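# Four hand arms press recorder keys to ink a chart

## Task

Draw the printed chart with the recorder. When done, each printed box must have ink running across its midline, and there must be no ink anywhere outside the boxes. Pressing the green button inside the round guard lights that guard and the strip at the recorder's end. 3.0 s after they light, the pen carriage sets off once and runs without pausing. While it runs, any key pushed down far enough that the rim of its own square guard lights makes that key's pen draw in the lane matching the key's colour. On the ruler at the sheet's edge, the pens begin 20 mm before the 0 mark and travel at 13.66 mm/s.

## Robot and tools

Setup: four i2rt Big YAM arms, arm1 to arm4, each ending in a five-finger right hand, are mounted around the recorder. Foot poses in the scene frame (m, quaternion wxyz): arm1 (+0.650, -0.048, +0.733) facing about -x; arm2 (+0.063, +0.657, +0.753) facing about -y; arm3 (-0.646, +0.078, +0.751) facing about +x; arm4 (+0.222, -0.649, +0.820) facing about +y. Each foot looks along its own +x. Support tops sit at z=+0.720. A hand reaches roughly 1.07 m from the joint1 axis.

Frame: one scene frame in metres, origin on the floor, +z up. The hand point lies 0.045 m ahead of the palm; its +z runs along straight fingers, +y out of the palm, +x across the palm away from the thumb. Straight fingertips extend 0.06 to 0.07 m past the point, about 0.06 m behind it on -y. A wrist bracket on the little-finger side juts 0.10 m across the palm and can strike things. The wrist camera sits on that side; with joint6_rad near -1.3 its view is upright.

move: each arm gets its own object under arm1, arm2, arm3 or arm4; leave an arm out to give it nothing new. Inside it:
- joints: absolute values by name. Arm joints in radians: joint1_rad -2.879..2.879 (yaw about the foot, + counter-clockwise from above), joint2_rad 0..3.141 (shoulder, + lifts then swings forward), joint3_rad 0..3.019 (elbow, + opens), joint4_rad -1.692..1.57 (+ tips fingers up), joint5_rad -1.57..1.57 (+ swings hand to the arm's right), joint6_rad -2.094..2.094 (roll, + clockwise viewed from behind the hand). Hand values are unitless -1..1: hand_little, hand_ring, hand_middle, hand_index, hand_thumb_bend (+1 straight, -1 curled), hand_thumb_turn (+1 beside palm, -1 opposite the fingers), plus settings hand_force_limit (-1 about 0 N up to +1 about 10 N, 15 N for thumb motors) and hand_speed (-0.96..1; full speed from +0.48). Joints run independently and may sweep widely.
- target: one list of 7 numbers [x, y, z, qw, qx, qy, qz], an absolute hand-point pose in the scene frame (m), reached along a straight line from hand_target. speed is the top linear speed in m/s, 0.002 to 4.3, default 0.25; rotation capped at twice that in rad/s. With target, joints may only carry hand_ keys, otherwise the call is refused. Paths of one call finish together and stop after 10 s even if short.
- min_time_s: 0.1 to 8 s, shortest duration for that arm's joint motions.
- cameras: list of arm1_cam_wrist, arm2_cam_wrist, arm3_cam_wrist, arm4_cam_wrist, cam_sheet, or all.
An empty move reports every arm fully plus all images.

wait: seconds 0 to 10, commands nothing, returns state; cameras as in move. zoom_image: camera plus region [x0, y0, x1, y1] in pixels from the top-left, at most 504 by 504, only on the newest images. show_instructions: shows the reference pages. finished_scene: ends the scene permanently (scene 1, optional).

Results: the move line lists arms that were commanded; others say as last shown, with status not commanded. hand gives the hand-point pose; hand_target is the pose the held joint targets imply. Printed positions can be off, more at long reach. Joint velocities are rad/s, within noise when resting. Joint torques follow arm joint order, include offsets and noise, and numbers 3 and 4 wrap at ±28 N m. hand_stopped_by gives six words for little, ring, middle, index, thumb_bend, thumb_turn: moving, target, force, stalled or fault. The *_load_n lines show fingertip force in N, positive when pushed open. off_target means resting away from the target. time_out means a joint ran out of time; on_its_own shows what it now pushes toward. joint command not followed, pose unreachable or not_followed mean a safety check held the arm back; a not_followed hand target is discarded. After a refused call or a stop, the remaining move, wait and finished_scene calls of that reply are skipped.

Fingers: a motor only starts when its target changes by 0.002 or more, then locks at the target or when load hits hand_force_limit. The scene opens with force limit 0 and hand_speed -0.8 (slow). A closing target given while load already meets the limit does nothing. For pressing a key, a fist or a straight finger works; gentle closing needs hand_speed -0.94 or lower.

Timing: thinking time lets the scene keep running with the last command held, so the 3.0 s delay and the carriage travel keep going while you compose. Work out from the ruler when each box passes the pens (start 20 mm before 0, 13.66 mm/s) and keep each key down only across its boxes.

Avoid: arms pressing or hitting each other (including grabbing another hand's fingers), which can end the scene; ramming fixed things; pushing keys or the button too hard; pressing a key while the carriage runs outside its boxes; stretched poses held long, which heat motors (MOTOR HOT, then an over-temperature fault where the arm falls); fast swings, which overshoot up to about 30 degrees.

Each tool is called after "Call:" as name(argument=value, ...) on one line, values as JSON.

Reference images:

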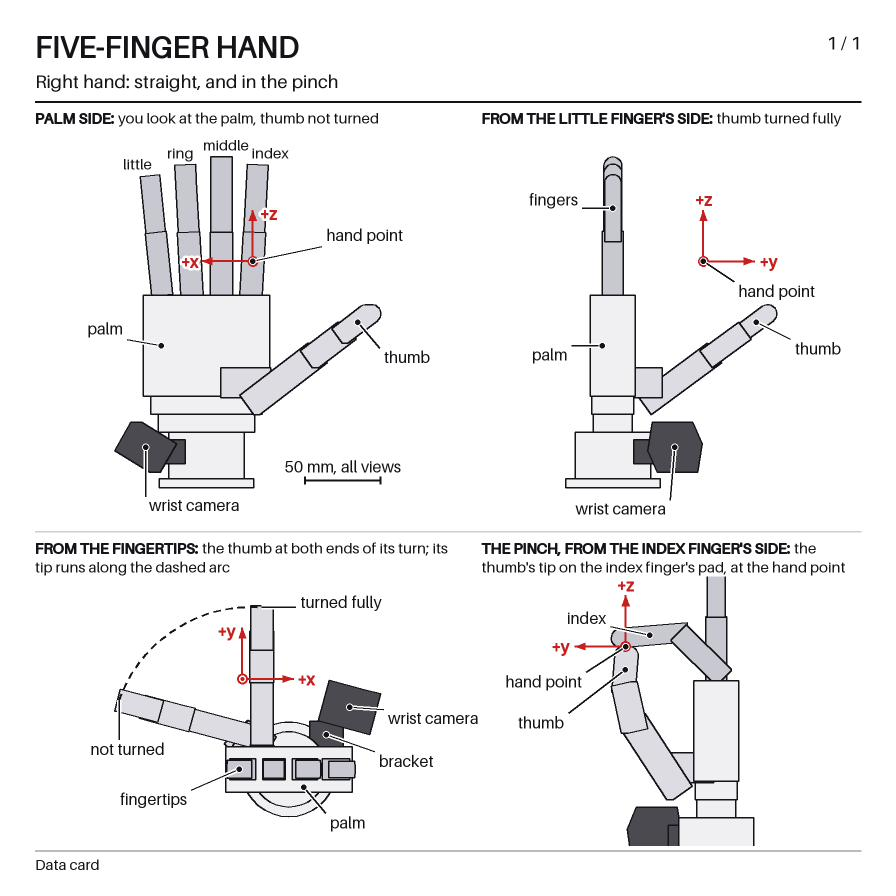

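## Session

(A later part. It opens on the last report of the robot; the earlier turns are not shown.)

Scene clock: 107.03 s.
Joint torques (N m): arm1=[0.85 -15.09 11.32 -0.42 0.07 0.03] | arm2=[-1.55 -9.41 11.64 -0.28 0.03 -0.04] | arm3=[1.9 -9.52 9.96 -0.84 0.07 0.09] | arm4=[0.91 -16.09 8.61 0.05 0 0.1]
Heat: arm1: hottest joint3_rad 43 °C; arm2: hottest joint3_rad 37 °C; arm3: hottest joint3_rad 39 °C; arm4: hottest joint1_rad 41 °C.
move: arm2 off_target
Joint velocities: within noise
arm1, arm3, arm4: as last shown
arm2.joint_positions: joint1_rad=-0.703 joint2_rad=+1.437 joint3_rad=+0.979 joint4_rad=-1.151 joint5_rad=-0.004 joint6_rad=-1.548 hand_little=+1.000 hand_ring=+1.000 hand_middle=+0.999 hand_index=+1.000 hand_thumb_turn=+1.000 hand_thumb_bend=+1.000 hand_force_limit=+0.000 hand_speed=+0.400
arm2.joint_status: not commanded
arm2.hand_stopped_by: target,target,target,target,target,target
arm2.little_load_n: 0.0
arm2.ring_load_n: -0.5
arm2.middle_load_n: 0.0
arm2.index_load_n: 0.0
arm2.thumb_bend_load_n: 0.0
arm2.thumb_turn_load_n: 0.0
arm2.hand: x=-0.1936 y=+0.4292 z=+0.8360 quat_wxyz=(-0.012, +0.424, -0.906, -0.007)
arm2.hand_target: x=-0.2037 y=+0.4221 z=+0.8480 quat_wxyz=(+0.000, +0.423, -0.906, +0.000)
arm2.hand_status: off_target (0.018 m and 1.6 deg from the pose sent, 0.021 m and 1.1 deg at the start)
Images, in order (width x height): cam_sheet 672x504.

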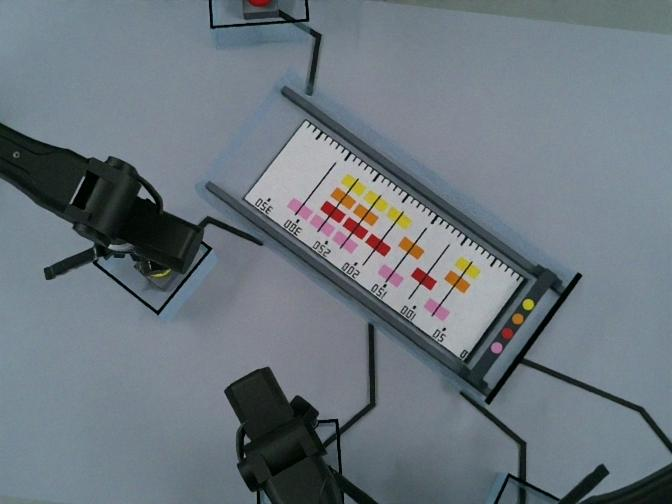

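Call:
zoom_image(camera="cam_sheet", region=[410, 200, 540, 320])

Call:
zoom_image(camera="cam_sheet", region=[300, 110, 430, 230])

Call:
zoom_image(camera="cam_sheet", region=[240, 160, 370, 280])

Call:
zoom_image(camera="cam_sheet", region=[350, 250, 480, 370])

Scaled by 3.877 from the camera's image (finer frame: 960x720).

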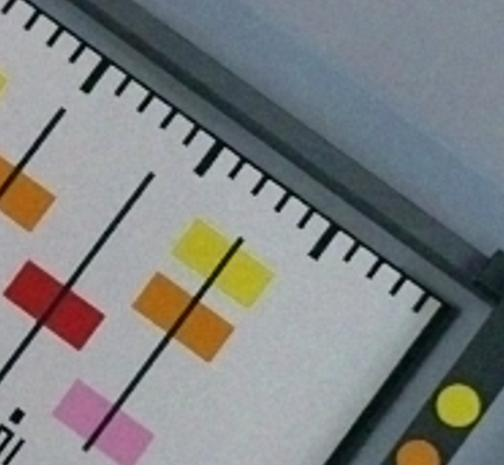

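Scaled by 3.877 from the camera's image (finer frame: 960x720).

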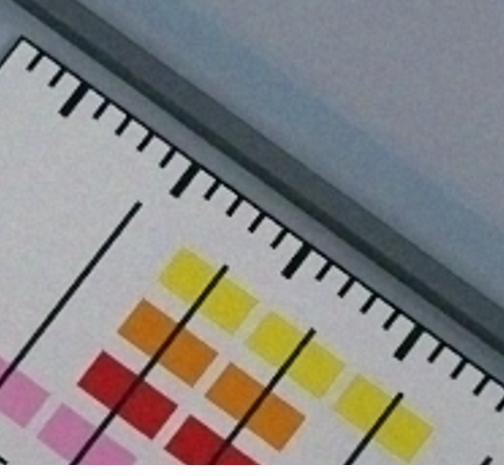

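Scaled by 3.877 from the camera's image (finer frame: 960x720).

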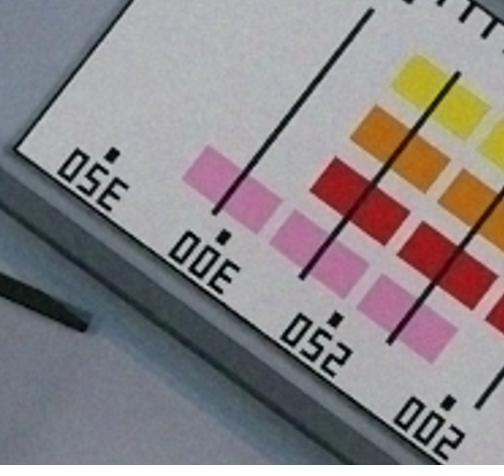

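Scaled by 3.877 from the camera's image (finer frame: 960x720).

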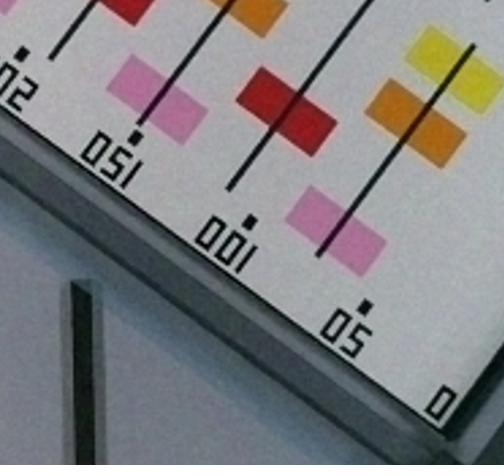

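Call:
move(arm1={"target": [0.2373, -0.2870, 0.93, 0, -0.2756, 0.9613, 0], "speed": 0.2})

Call:
move(arm1={"target": [0.4927, -0.2857, 0.930, 0, -0.577, 0.8166, 0], "speed": 0.25, "joints": {"hand_index": 0.0, "hand_ring": 0.0, "hand_little": 0.0}})

Call:
move(arm1={"target": [0.4927, -0.2857, 0.865, 0, -0.577, 0.8166, 0], "speed": 0.15}, cameras=["all"])

Call:
zoom_image(camera="arm1_cam_wrist", region=[130, 0, 370, 180])

Call:
zoom_image(camera="arm4_cam_wrist", region=[440, 380, 600, 504])

Scene clock: 111.97 s.
Joint torques (N m): arm1=[0.97 -16.67 12.25 -0.49 0.05 0.03] | arm2=[-1.61 -9.41 11.64 -0.12 0.03 -0.04] | arm3=[1.9 -9.52 9.96 -0.84 0.08 0.1] | arm4=[0.91 -16.03 8.64 0.05 0.01 0.12]
Heat: arm1: hottest joint3_rad 44 °C; arm2: hottest joint3_rad 37 °C; arm3: hottest joint3_rad 40 °C; arm4: hottest joint1_rad 41 °C.
move: arm1 off_target
Joint velocities: within noise
arm1.joint_positions: joint1_rad=+0.679 joint2_rad=+1.699 joint3_rad=+1.536 joint4_rad=-1.469 joint5_rad=+0.008 joint6_rad=-1.483 hand_little=+1.000 hand_ring=+1.000 hand_middle=+1.000 hand_index=+1.000 hand_thumb_turn=+1.000 hand_thumb_bend=+1.000 hand_force_limit=+0.000 hand_speed=+0.400
arm1.joint_status: not commanded
arm1.hand_stopped_by: target,target,target,target,target,target
arm1.little_load_n: 0.0
arm1.ring_load_n: 0.0
arm1.middle_load_n: 0.0
arm1.index_load_n: 0.0
arm1.thumb_bend_load_n: 0.0
arm1.thumb_turn_load_n: 0.0
arm1.hand: x=+0.2440 y=-0.2745 z=+0.9061 quat_wxyz=(+0.025, -0.273, +0.962, +0.009)
arm1.hand_target: x=+0.2381 y=-0.2864 z=+0.9298 quat_wxyz=(+0.000, -0.276, +0.961, +0.000)
arm1.hand_status: off_target (0.028 m and 3.1 deg from the pose sent, 0.075 m and 1.5 deg at the start)
arm2, arm3, arm4: as last shown
arm2.ring_load_n: 0.0
arm2.hand: x=-0.1935 y=+0.4293 z=+0.8360 quat_wxyz=(-0.013, +0.424, -0.906, -0.007)
arm2.hand_target: x=-0.2036 y=+0.4221 z=+0.8480 quat_wxyz=(+0.000, +0.423, -0.906, +0.000)
pictures: none

Scene clock: 114.10 s.
Joint torques (N m): arm1=[0.56 -8.12 8.5 -0.34 0.14 0.04] | arm2=[-1.61 -9.35 11.64 -0.12 0.03 -0.04] | arm3=[2.02 -9.58 9.95 -0.81 0.08 0.09] | arm4=[0.79 -16.09 8.7 0.01 0.01 0.11]
Heat: arm1: hottest joint3_rad 43 °C; arm2: hottest joint3_rad 37 °C; arm3: hottest joint3_rad 40 °C; arm4: hottest joint1_rad 41 °C.
move: arm1 done
Joint velocities: within noise
arm1.joint_positions: joint1_rad=+1.236 joint2_rad=+1.175 joint3_rad=+1.051 joint4_rad=-1.459 joint5_rad=+0.001 joint6_rad=-1.601 hand_little=+0.000 hand_ring=+0.000 hand_middle=+1.000 hand_index=+0.000 hand_thumb_turn=+1.000 hand_thumb_bend=+1.000 hand_force_limit=+0.000 hand_speed=+0.400
arm1.joint_status: all done
arm1.hand_stopped_by: target,target,target,target,target,target
arm1.little_load_n: 0.0
arm1.ring_load_n: 0.0
arm1.middle_load_n: 0.0
arm1.index_load_n: 0.0
arm1.thumb_bend_load_n: 0.0
arm1.thumb_turn_load_n: 0.0
arm1.hand: x=+0.4886 y=-0.2885 z=+0.9268 quat_wxyz=(+0.001, -0.576, +0.817, -0.001)
arm1.hand_target: x=+0.4927 y=-0.2857 z=+0.9299 quat_wxyz=(+0.000, -0.577, +0.817, +0.000)
arm1.hand_status: done (0.006 m and 0.2 deg from the pose sent, 0.250 m and 38.9 deg at the start)
arm2, arm3, arm4: as last shown
pictures: none

Scene clock: 115.27 s.
Joint torques (N m): arm1=[0.5 -6.01 8.29 0.58 0.14 0.02] | arm2=[-1.55 -9.41 11.64 -0.12 0.03 -0.04] | arm3=[1.85 -9.58 9.95 -0.83 0.08 0.09] | arm4=[0.67 -16.21 8.75 0.06 0 0.1]
Heat: arm1: hottest joint3_rad 43 °C; arm2: hottest joint3_rad 37 °C; arm3: hottest joint3_rad 40 °C; arm4: hottest joint1_rad 41 °C.
move: arm1 done
Joint velocities: within noise
arm1.joint_positions: joint1_rad=+1.236 joint2_rad=+1.185 joint3_rad=+0.903 joint4_rad=-1.299 joint5_rad=+0.001 joint6_rad=-1.601 hand_little=+0.000 hand_ring=+0.000 hand_middle=+1.000 hand_index=+0.000 hand_thumb_turn=+1.000 hand_thumb_bend=+1.000 hand_force_limit=+0.000 hand_speed=+0.400
arm1.joint_status: not commanded
arm1.hand_stopped_by: target,target,target,target,target,target
arm1.little_load_n: 0.0
arm1.ring_load_n: 0.0
arm1.middle_load_n: 0.0
arm1.index_load_n: 0.0
arm1.thumb_bend_load_n: -0.5
arm1.thumb_turn_load_n: 0.0
arm1.hand: x=+0.4914 y=-0.2820 z=+0.8685 quat_wxyz=(+0.000, -0.576, +0.817, -0.001)
arm1.hand_target: x=+0.4928 y=-0.2856 z=+0.8650 quat_wxyz=(+0.000, -0.577, +0.817, +0.000)
arm1.hand_status: done (0.005 m and 0.2 deg from the pose sent, 0.062 m and 0.2 deg at the start)
arm2, arm3, arm4: as last shown
pictures: arm1_cam_wrist, arm2_cam_wrist, arm3_cam_wrist, arm4_cam_wrist, cam_sheet
Images, in order (width x height): arm1_cam_wrist 672x504, arm2_cam_wrist 672x504, arm3_cam_wrist 672x504, arm4_cam_wrist 672x504, cam_sheet 672x504.

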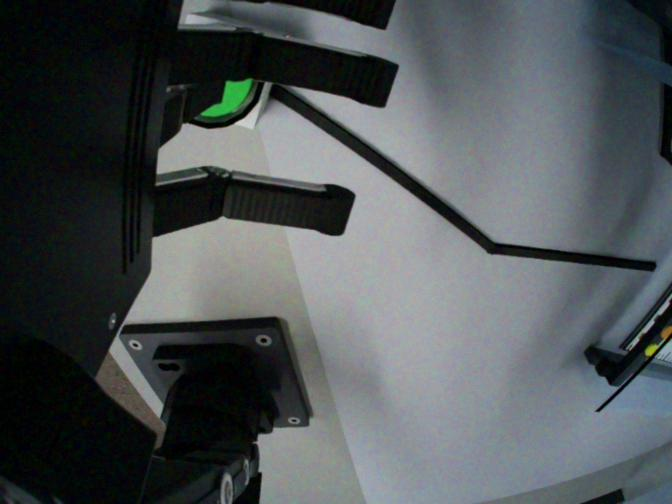

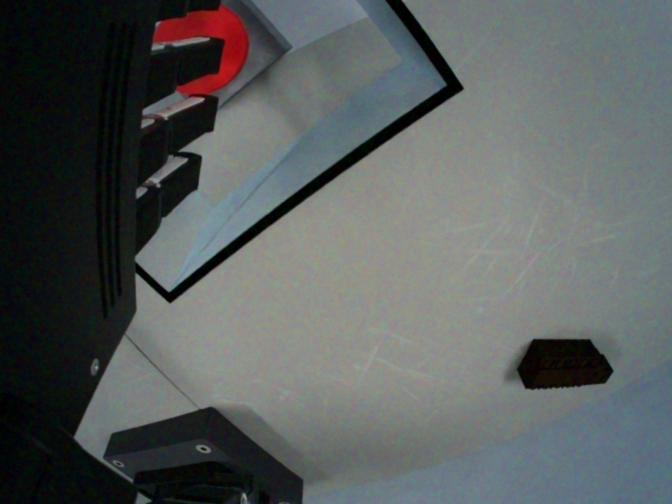

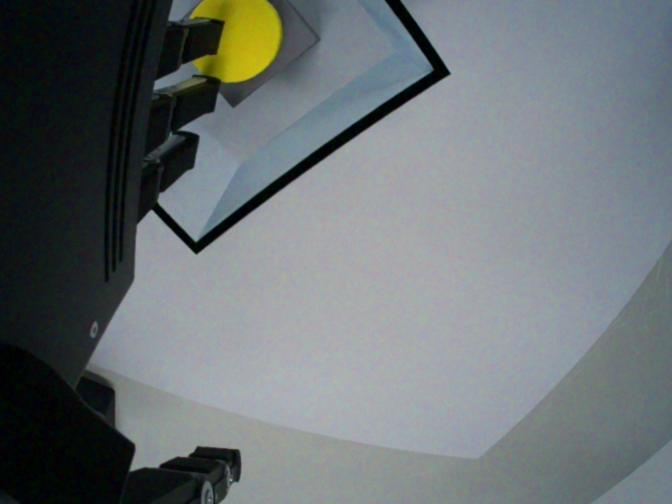

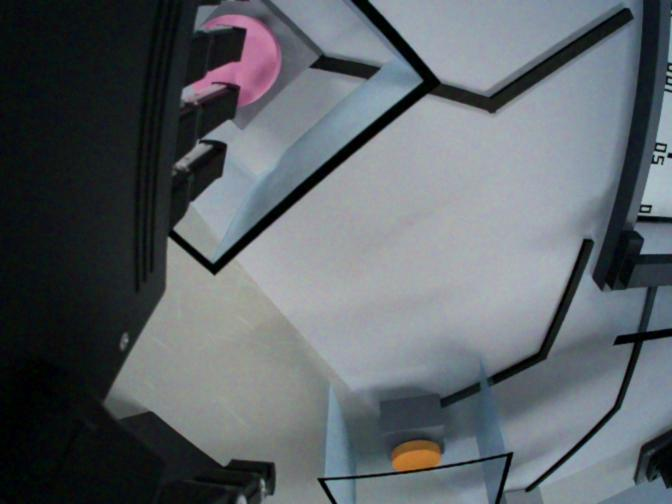

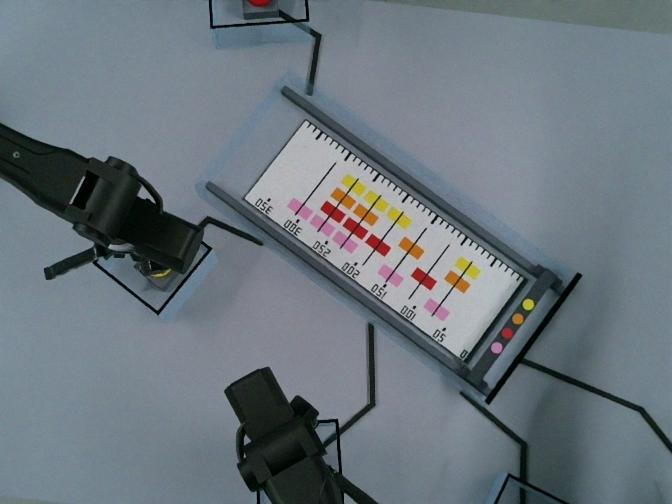

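Scaled by 2.100 from the camera's image (finer frame: 960x720).

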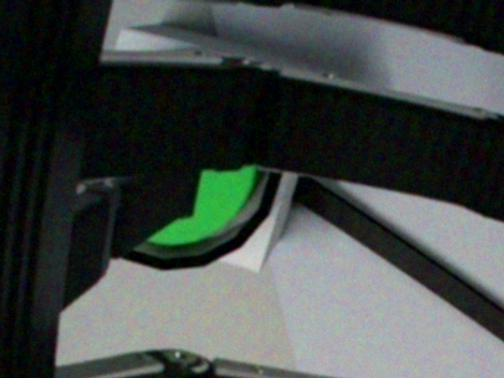

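Scaled by 3.150 from the camera's image (finer frame: 960x720).

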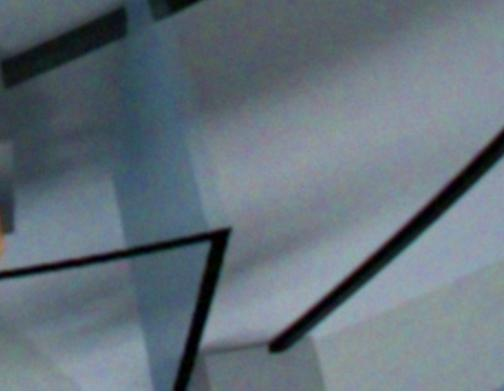

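Call:
move(arm1={"target": [0.4927, -0.2857, 0.852, 0, -0.577, 0.8166, 0], "speed": 0.1}, cameras=["cam_sheet"])

Scene clock: 116.53 s.
Joint torques (N m): arm1=[0.56 -6.01 8.16 0.59 0.14 0.02] | arm2=[-1.61 -9.35 11.64 -0.12 0.03 -0.04] | arm3=[1.9 -9.58 9.96 -0.83 0.09 0.09] | arm4=[1.08 -15.97 8.68 0.08 0.01 0.09]
Heat: arm1: hottest joint3_rad 43 °C; arm2: hottest joint3_rad 37 °C; arm3: hottest joint3_rad 40 °C; arm4: hottest joint1_rad 41 °C.
move: arm1 done
Joint velocities: within noise
arm1.joint_positions: joint1_rad=+1.236 joint2_rad=+1.196 joint3_rad=+0.877 joint4_rad=-1.261 joint5_rad=+0.001 joint6_rad=-1.601 hand_little=+0.000 hand_ring=+0.000 hand_middle=+1.000 hand_index=+0.000 hand_thumb_turn=+1.000 hand_thumb_bend=+1.000 hand_force_limit=+0.000 hand_speed=+0.400
arm1.joint_status: not commanded
arm1.hand_stopped_by: target,target,target,target,target,target
arm1.little_load_n: 0.0
arm1.ring_load_n: 0.0
arm1.middle_load_n: 0.0
arm1.index_load_n: 0.0
arm1.thumb_bend_load_n: 0.0
arm1.thumb_turn_load_n: 0.0
arm1.hand: x=+0.4913 y=-0.2823 z=+0.8558 quat_wxyz=(+0.000, -0.576, +0.817, -0.001)
arm1.hand_target: x=+0.4928 y=-0.2856 z=+0.8520 quat_wxyz=(+0.000, -0.577, +0.817, +0.000)
arm1.hand_status: done (0.005 m and 0.2 deg from the pose sent, 0.017 m and 0.2 deg at the start)
arm2, arm3, arm4: as last shown
Images, in order (width x height): cam_sheet 672x504.

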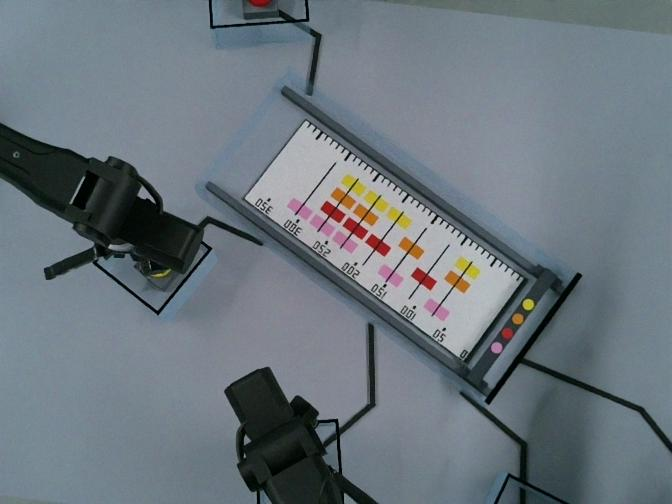

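Call:
move(arm1={"target": [0.4927, -0.2857, 0.846, 0, -0.577, 0.8166, 0], "speed": 0.1}, cameras=["arm1_cam_wrist"])

Scene clock: 117.60 s.
Joint torques (N m): arm1=[0.56 -5.95 8.1 0.59 0.14 0.03] | arm2=[-1.61 -9.41 11.64 -0.12 0.03 -0.04] | arm3=[1.9 -9.52 9.95 -0.83 0.08 0.08] | arm4=[1.03 -16.15 8.73 0.1 0.02 0.12]
Heat: arm1: hottest joint3_rad 43 °C; arm2: hottest joint3_rad 37 °C; arm3: hottest joint3_rad 40 °C; arm4: hottest joint1_rad 41 °C.
move: arm1 done
Joint velocities: within noise
arm1.joint_positions: joint1_rad=+1.236 joint2_rad=+1.201 joint3_rad=+0.865 joint4_rad=-1.243 joint5_rad=+0.001 joint6_rad=-1.601 hand_little=+0.000 hand_ring=+0.000 hand_middle=+1.000 hand_index=+0.000 hand_thumb_turn=+1.000 hand_thumb_bend=+1.000 hand_force_limit=+0.000 hand_speed=+0.400
arm1.joint_status: not commanded
arm1.hand_stopped_by: target,target,target,target,target,target
arm1.little_load_n: 0.0
arm1.ring_load_n: 0.5
arm1.middle_load_n: 0.0
arm1.index_load_n: 0.0
arm1.thumb_bend_load_n: -0.5
arm1.thumb_turn_load_n: 0.0
arm1.hand: x=+0.4913 y=-0.2824 z=+0.8500 quat_wxyz=(-0.001, -0.576, +0.817, -0.002)
arm1.hand_target: x=+0.4928 y=-0.2856 z=+0.8460 quat_wxyz=(+0.000, -0.577, +0.817, +0.000)
arm1.hand_status: done (0.005 m and 0.3 deg from the pose sent, 0.011 m and 0.2 deg at the start)
arm2, arm3, arm4: as last shown
arm4.ring_load_n: 0.5
Images, in order (width x height): arm1_cam_wrist 672x504.

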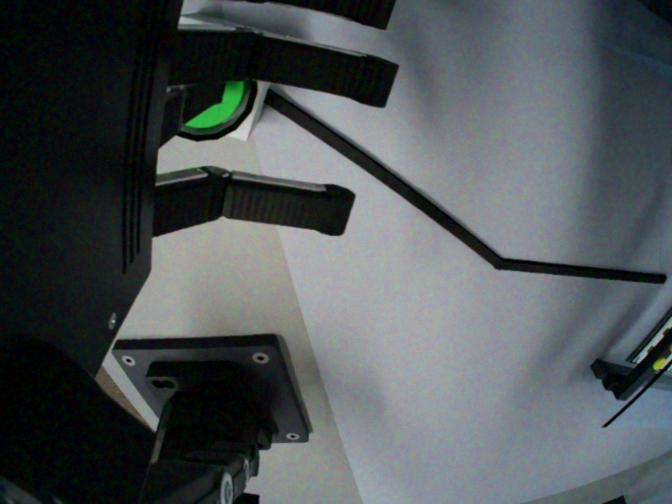

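Call:
zoom_image(camera="arm1_cam_wrist", region=[130, 0, 370, 180])

Call:
move(arm1={"target": [0.4927, -0.2857, 0.841, 0, -0.577, 0.8166, 0], "speed": 0.1}, cameras=["cam_sheet"])

Scaled by 2.100 from the camera's image (finer frame: 960x720).

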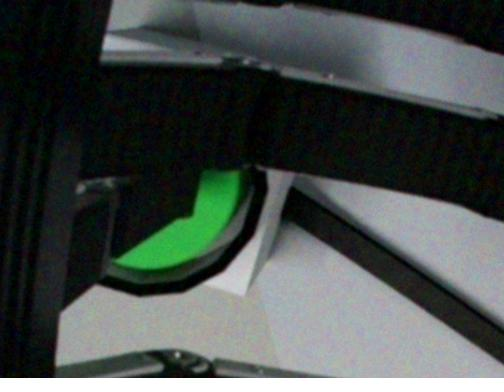

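Scene clock: 118.77 s.
Joint torques (N m): arm1=[0.56 -6.01 8.06 0.58 0.14 0.03] | arm2=[-1.55 -9.41 11.66 -0.12 0.03 -0.04] | arm3=[1.9 -9.52 9.95 -0.81 0.08 0.09] | arm4=[0.79 -16.09 8.79 0.09 0.05 0.08]
Heat: arm1: hottest joint3_rad 43 °C; arm2: hottest joint3_rad 37 °C; arm3: hottest joint3_rad 41 °C; arm4: hottest joint1_rad 41 °C.
move: arm1 done
Joint velocities: within noise
arm1.joint_positions: joint1_rad=+1.236 joint2_rad=+1.207 joint3_rad=+0.856 joint4_rad=-1.228 joint5_rad=+0.001 joint6_rad=-1.601 hand_little=+0.000 hand_ring=+0.000 hand_middle=+1.000 hand_index=+0.000 hand_thumb_turn=+1.000 hand_thumb_bend=+1.000 hand_force_limit=+0.000 hand_speed=+0.400
arm1.joint_status: not commanded
arm1.hand_stopped_by: target,target,target,target,target,target
arm1.little_load_n: 0.0
arm1.ring_load_n: 0.0
arm1.middle_load_n: 0.0
arm1.index_load_n: 0.0
arm1.thumb_bend_load_n: 0.0
arm1.thumb_turn_load_n: 0.0
arm1.hand: x=+0.4912 y=-0.2826 z=+0.8450 quat_wxyz=(-0.001, -0.576, +0.817, -0.002)
arm1.hand_target: x=+0.4928 y=-0.2857 z=+0.8411 quat_wxyz=(+0.000, -0.577, +0.817, +0.000)
arm1.hand_status: done (0.005 m and 0.3 deg from the pose sent, 0.010 m and 0.3 deg at the start)
arm2: as last shown
arm3.joint_positions: joint1_rad=-0.292 joint2_rad=+1.497 joint3_rad=+1.051 joint4_rad=-1.163 joint5_rad=-0.001 joint6_rad=-1.968 hand_little=+1.000 hand_ring=+1.000 hand_middle=+0.998 hand_index=+1.000 hand_thumb_turn=+1.000 hand_thumb_bend=+1.000 hand_force_limit=+0.000 hand_speed=+0.400
arm3.joint_status: not commanded
arm3.hand_stopped_by: target,target,target,target,target,target
arm3.little_load_n: 0.0
arm3.ring_load_n: 0.0
arm3.middle_load_n: 0.0
arm3.index_load_n: 0.0
arm3.thumb_bend_load_n: -0.5
arm3.thumb_turn_load_n: 0.0
arm3.hand: x=-0.2948 y=-0.1057 z=+0.8314 quat_wxyz=(-0.007, +0.999, +0.043, -0.017)
arm3.hand_target: x=-0.2798 y=-0.1053 z=+0.8480 quat_wxyz=(+0.000, +0.999, +0.044, +0.000)
arm3.hand_status: not commanded
arm4.joint_positions: joint1_rad=+0.680 joint2_rad=+1.687 joint3_rad=+1.125 joint4_rad=-1.041 joint5_rad=-0.002 joint6_rad=-1.720 hand_little=+1.000 hand_ring=+1.000 hand_middle=+0.990 hand_index=+1.000 hand_thumb_turn=+1.000 hand_thumb_bend=+1.000 hand_force_limit=+0.000 hand_speed=+0.400
arm4.joint_status: not commanded
arm4.hand_stopped_by: target,target,target,target,target,target
arm4.little_load_n: 0.0
arm4.ring_load_n: 0.0
arm4.middle_load_n: 0.0
arm4.index_load_n: 0.0
arm4.thumb_bend_load_n: 0.0
arm4.thumb_turn_load_n: 0.0
arm4.hand: x=+0.0204 y=-0.2676 z=+0.8505 quat_wxyz=(+0.012, +0.383, +0.924, -0.006)
arm4.hand_target: x=+0.0097 y=-0.2610 z=+0.8621 quat_wxyz=(+0.000, +0.383, +0.924, +0.000)
arm4.hand_status: not commanded
Images, in order (width x height): cam_sheet 672x504.

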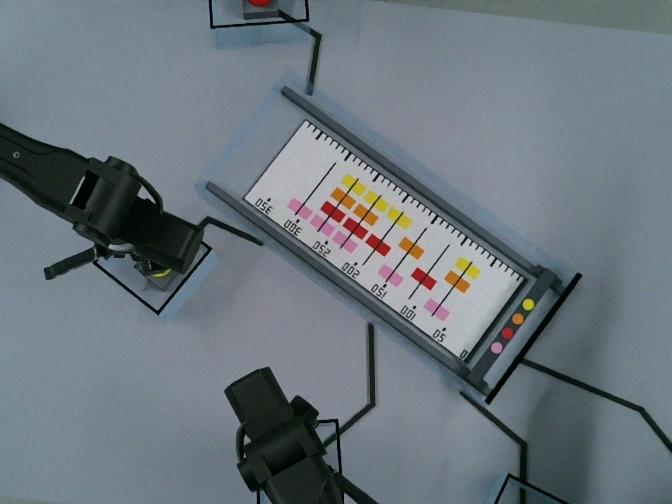

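Call:
move(arm1={"target": [0.4927, -0.2857, 0.836, 0, -0.577, 0.8166, 0], "speed": 0.1}, cameras=["cam_sheet"])

Scene clock: 119.90 s.
Joint torques (N m): arm1=[0.56 -5.66 7.49 0.9 0.14 0.02] | arm2=[-1.61 -9.41 11.64 -0.12 0.03 -0.04] | arm3=[2.02 -9.64 9.94 -0.81 0.08 0.09] | arm4=[0.97 -16.32 8.68 0.05 0.02 0.1]
Heat: arm1: hottest joint3_rad 43 °C; arm2: hottest joint3_rad 37 °C; arm3: hottest joint3_rad 41 °C; arm4: hottest joint1_rad 41 °C.
move: arm1 done
Joint velocities: within noise
arm1.joint_positions: joint1_rad=+1.236 joint2_rad=+1.207 joint3_rad=+0.853 joint4_rad=-1.220 joint5_rad=+0.001 joint6_rad=-1.601 hand_little=+0.000 hand_ring=+0.000 hand_middle=+1.000 hand_index=+0.000 hand_thumb_turn=+1.000 hand_thumb_bend=+1.000 hand_force_limit=+0.000 hand_speed=+0.400
arm1.joint_status: not commanded
arm1.hand_stopped_by: target,target,target,target,target,target
arm1.little_load_n: 0.0
arm1.ring_load_n: 0.0
arm1.middle_load_n: 0.0
arm1.index_load_n: 0.0
arm1.thumb_bend_load_n: 0.0
arm1.thumb_turn_load_n: 0.0
arm1.hand: x=+0.4909 y=-0.2835 z=+0.8438 quat_wxyz=(-0.002, -0.576, +0.817, -0.003)
arm1.hand_target: x=+0.4928 y=-0.2855 z=+0.8361 quat_wxyz=(+0.000, -0.577, +0.817, +0.000)
arm1.hand_status: done (0.008 m and 0.5 deg from the pose sent, 0.010 m and 0.3 deg at the start)
arm2, arm3, arm4: as last shown
arm3.thumb_bend_load_n: 0.0
Images, in order (width x height): cam_sheet 672x504.

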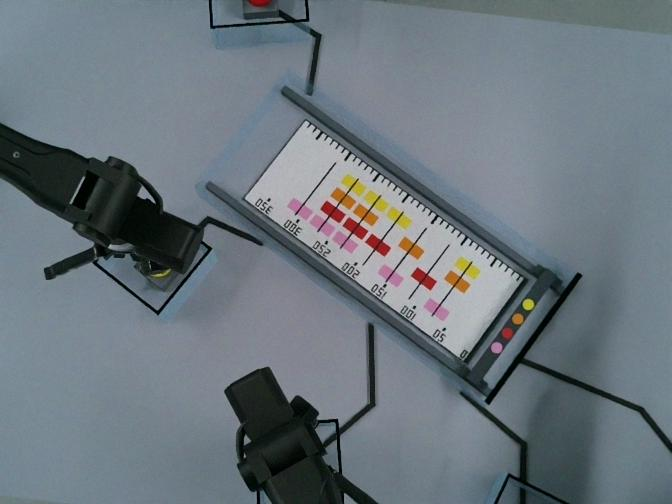

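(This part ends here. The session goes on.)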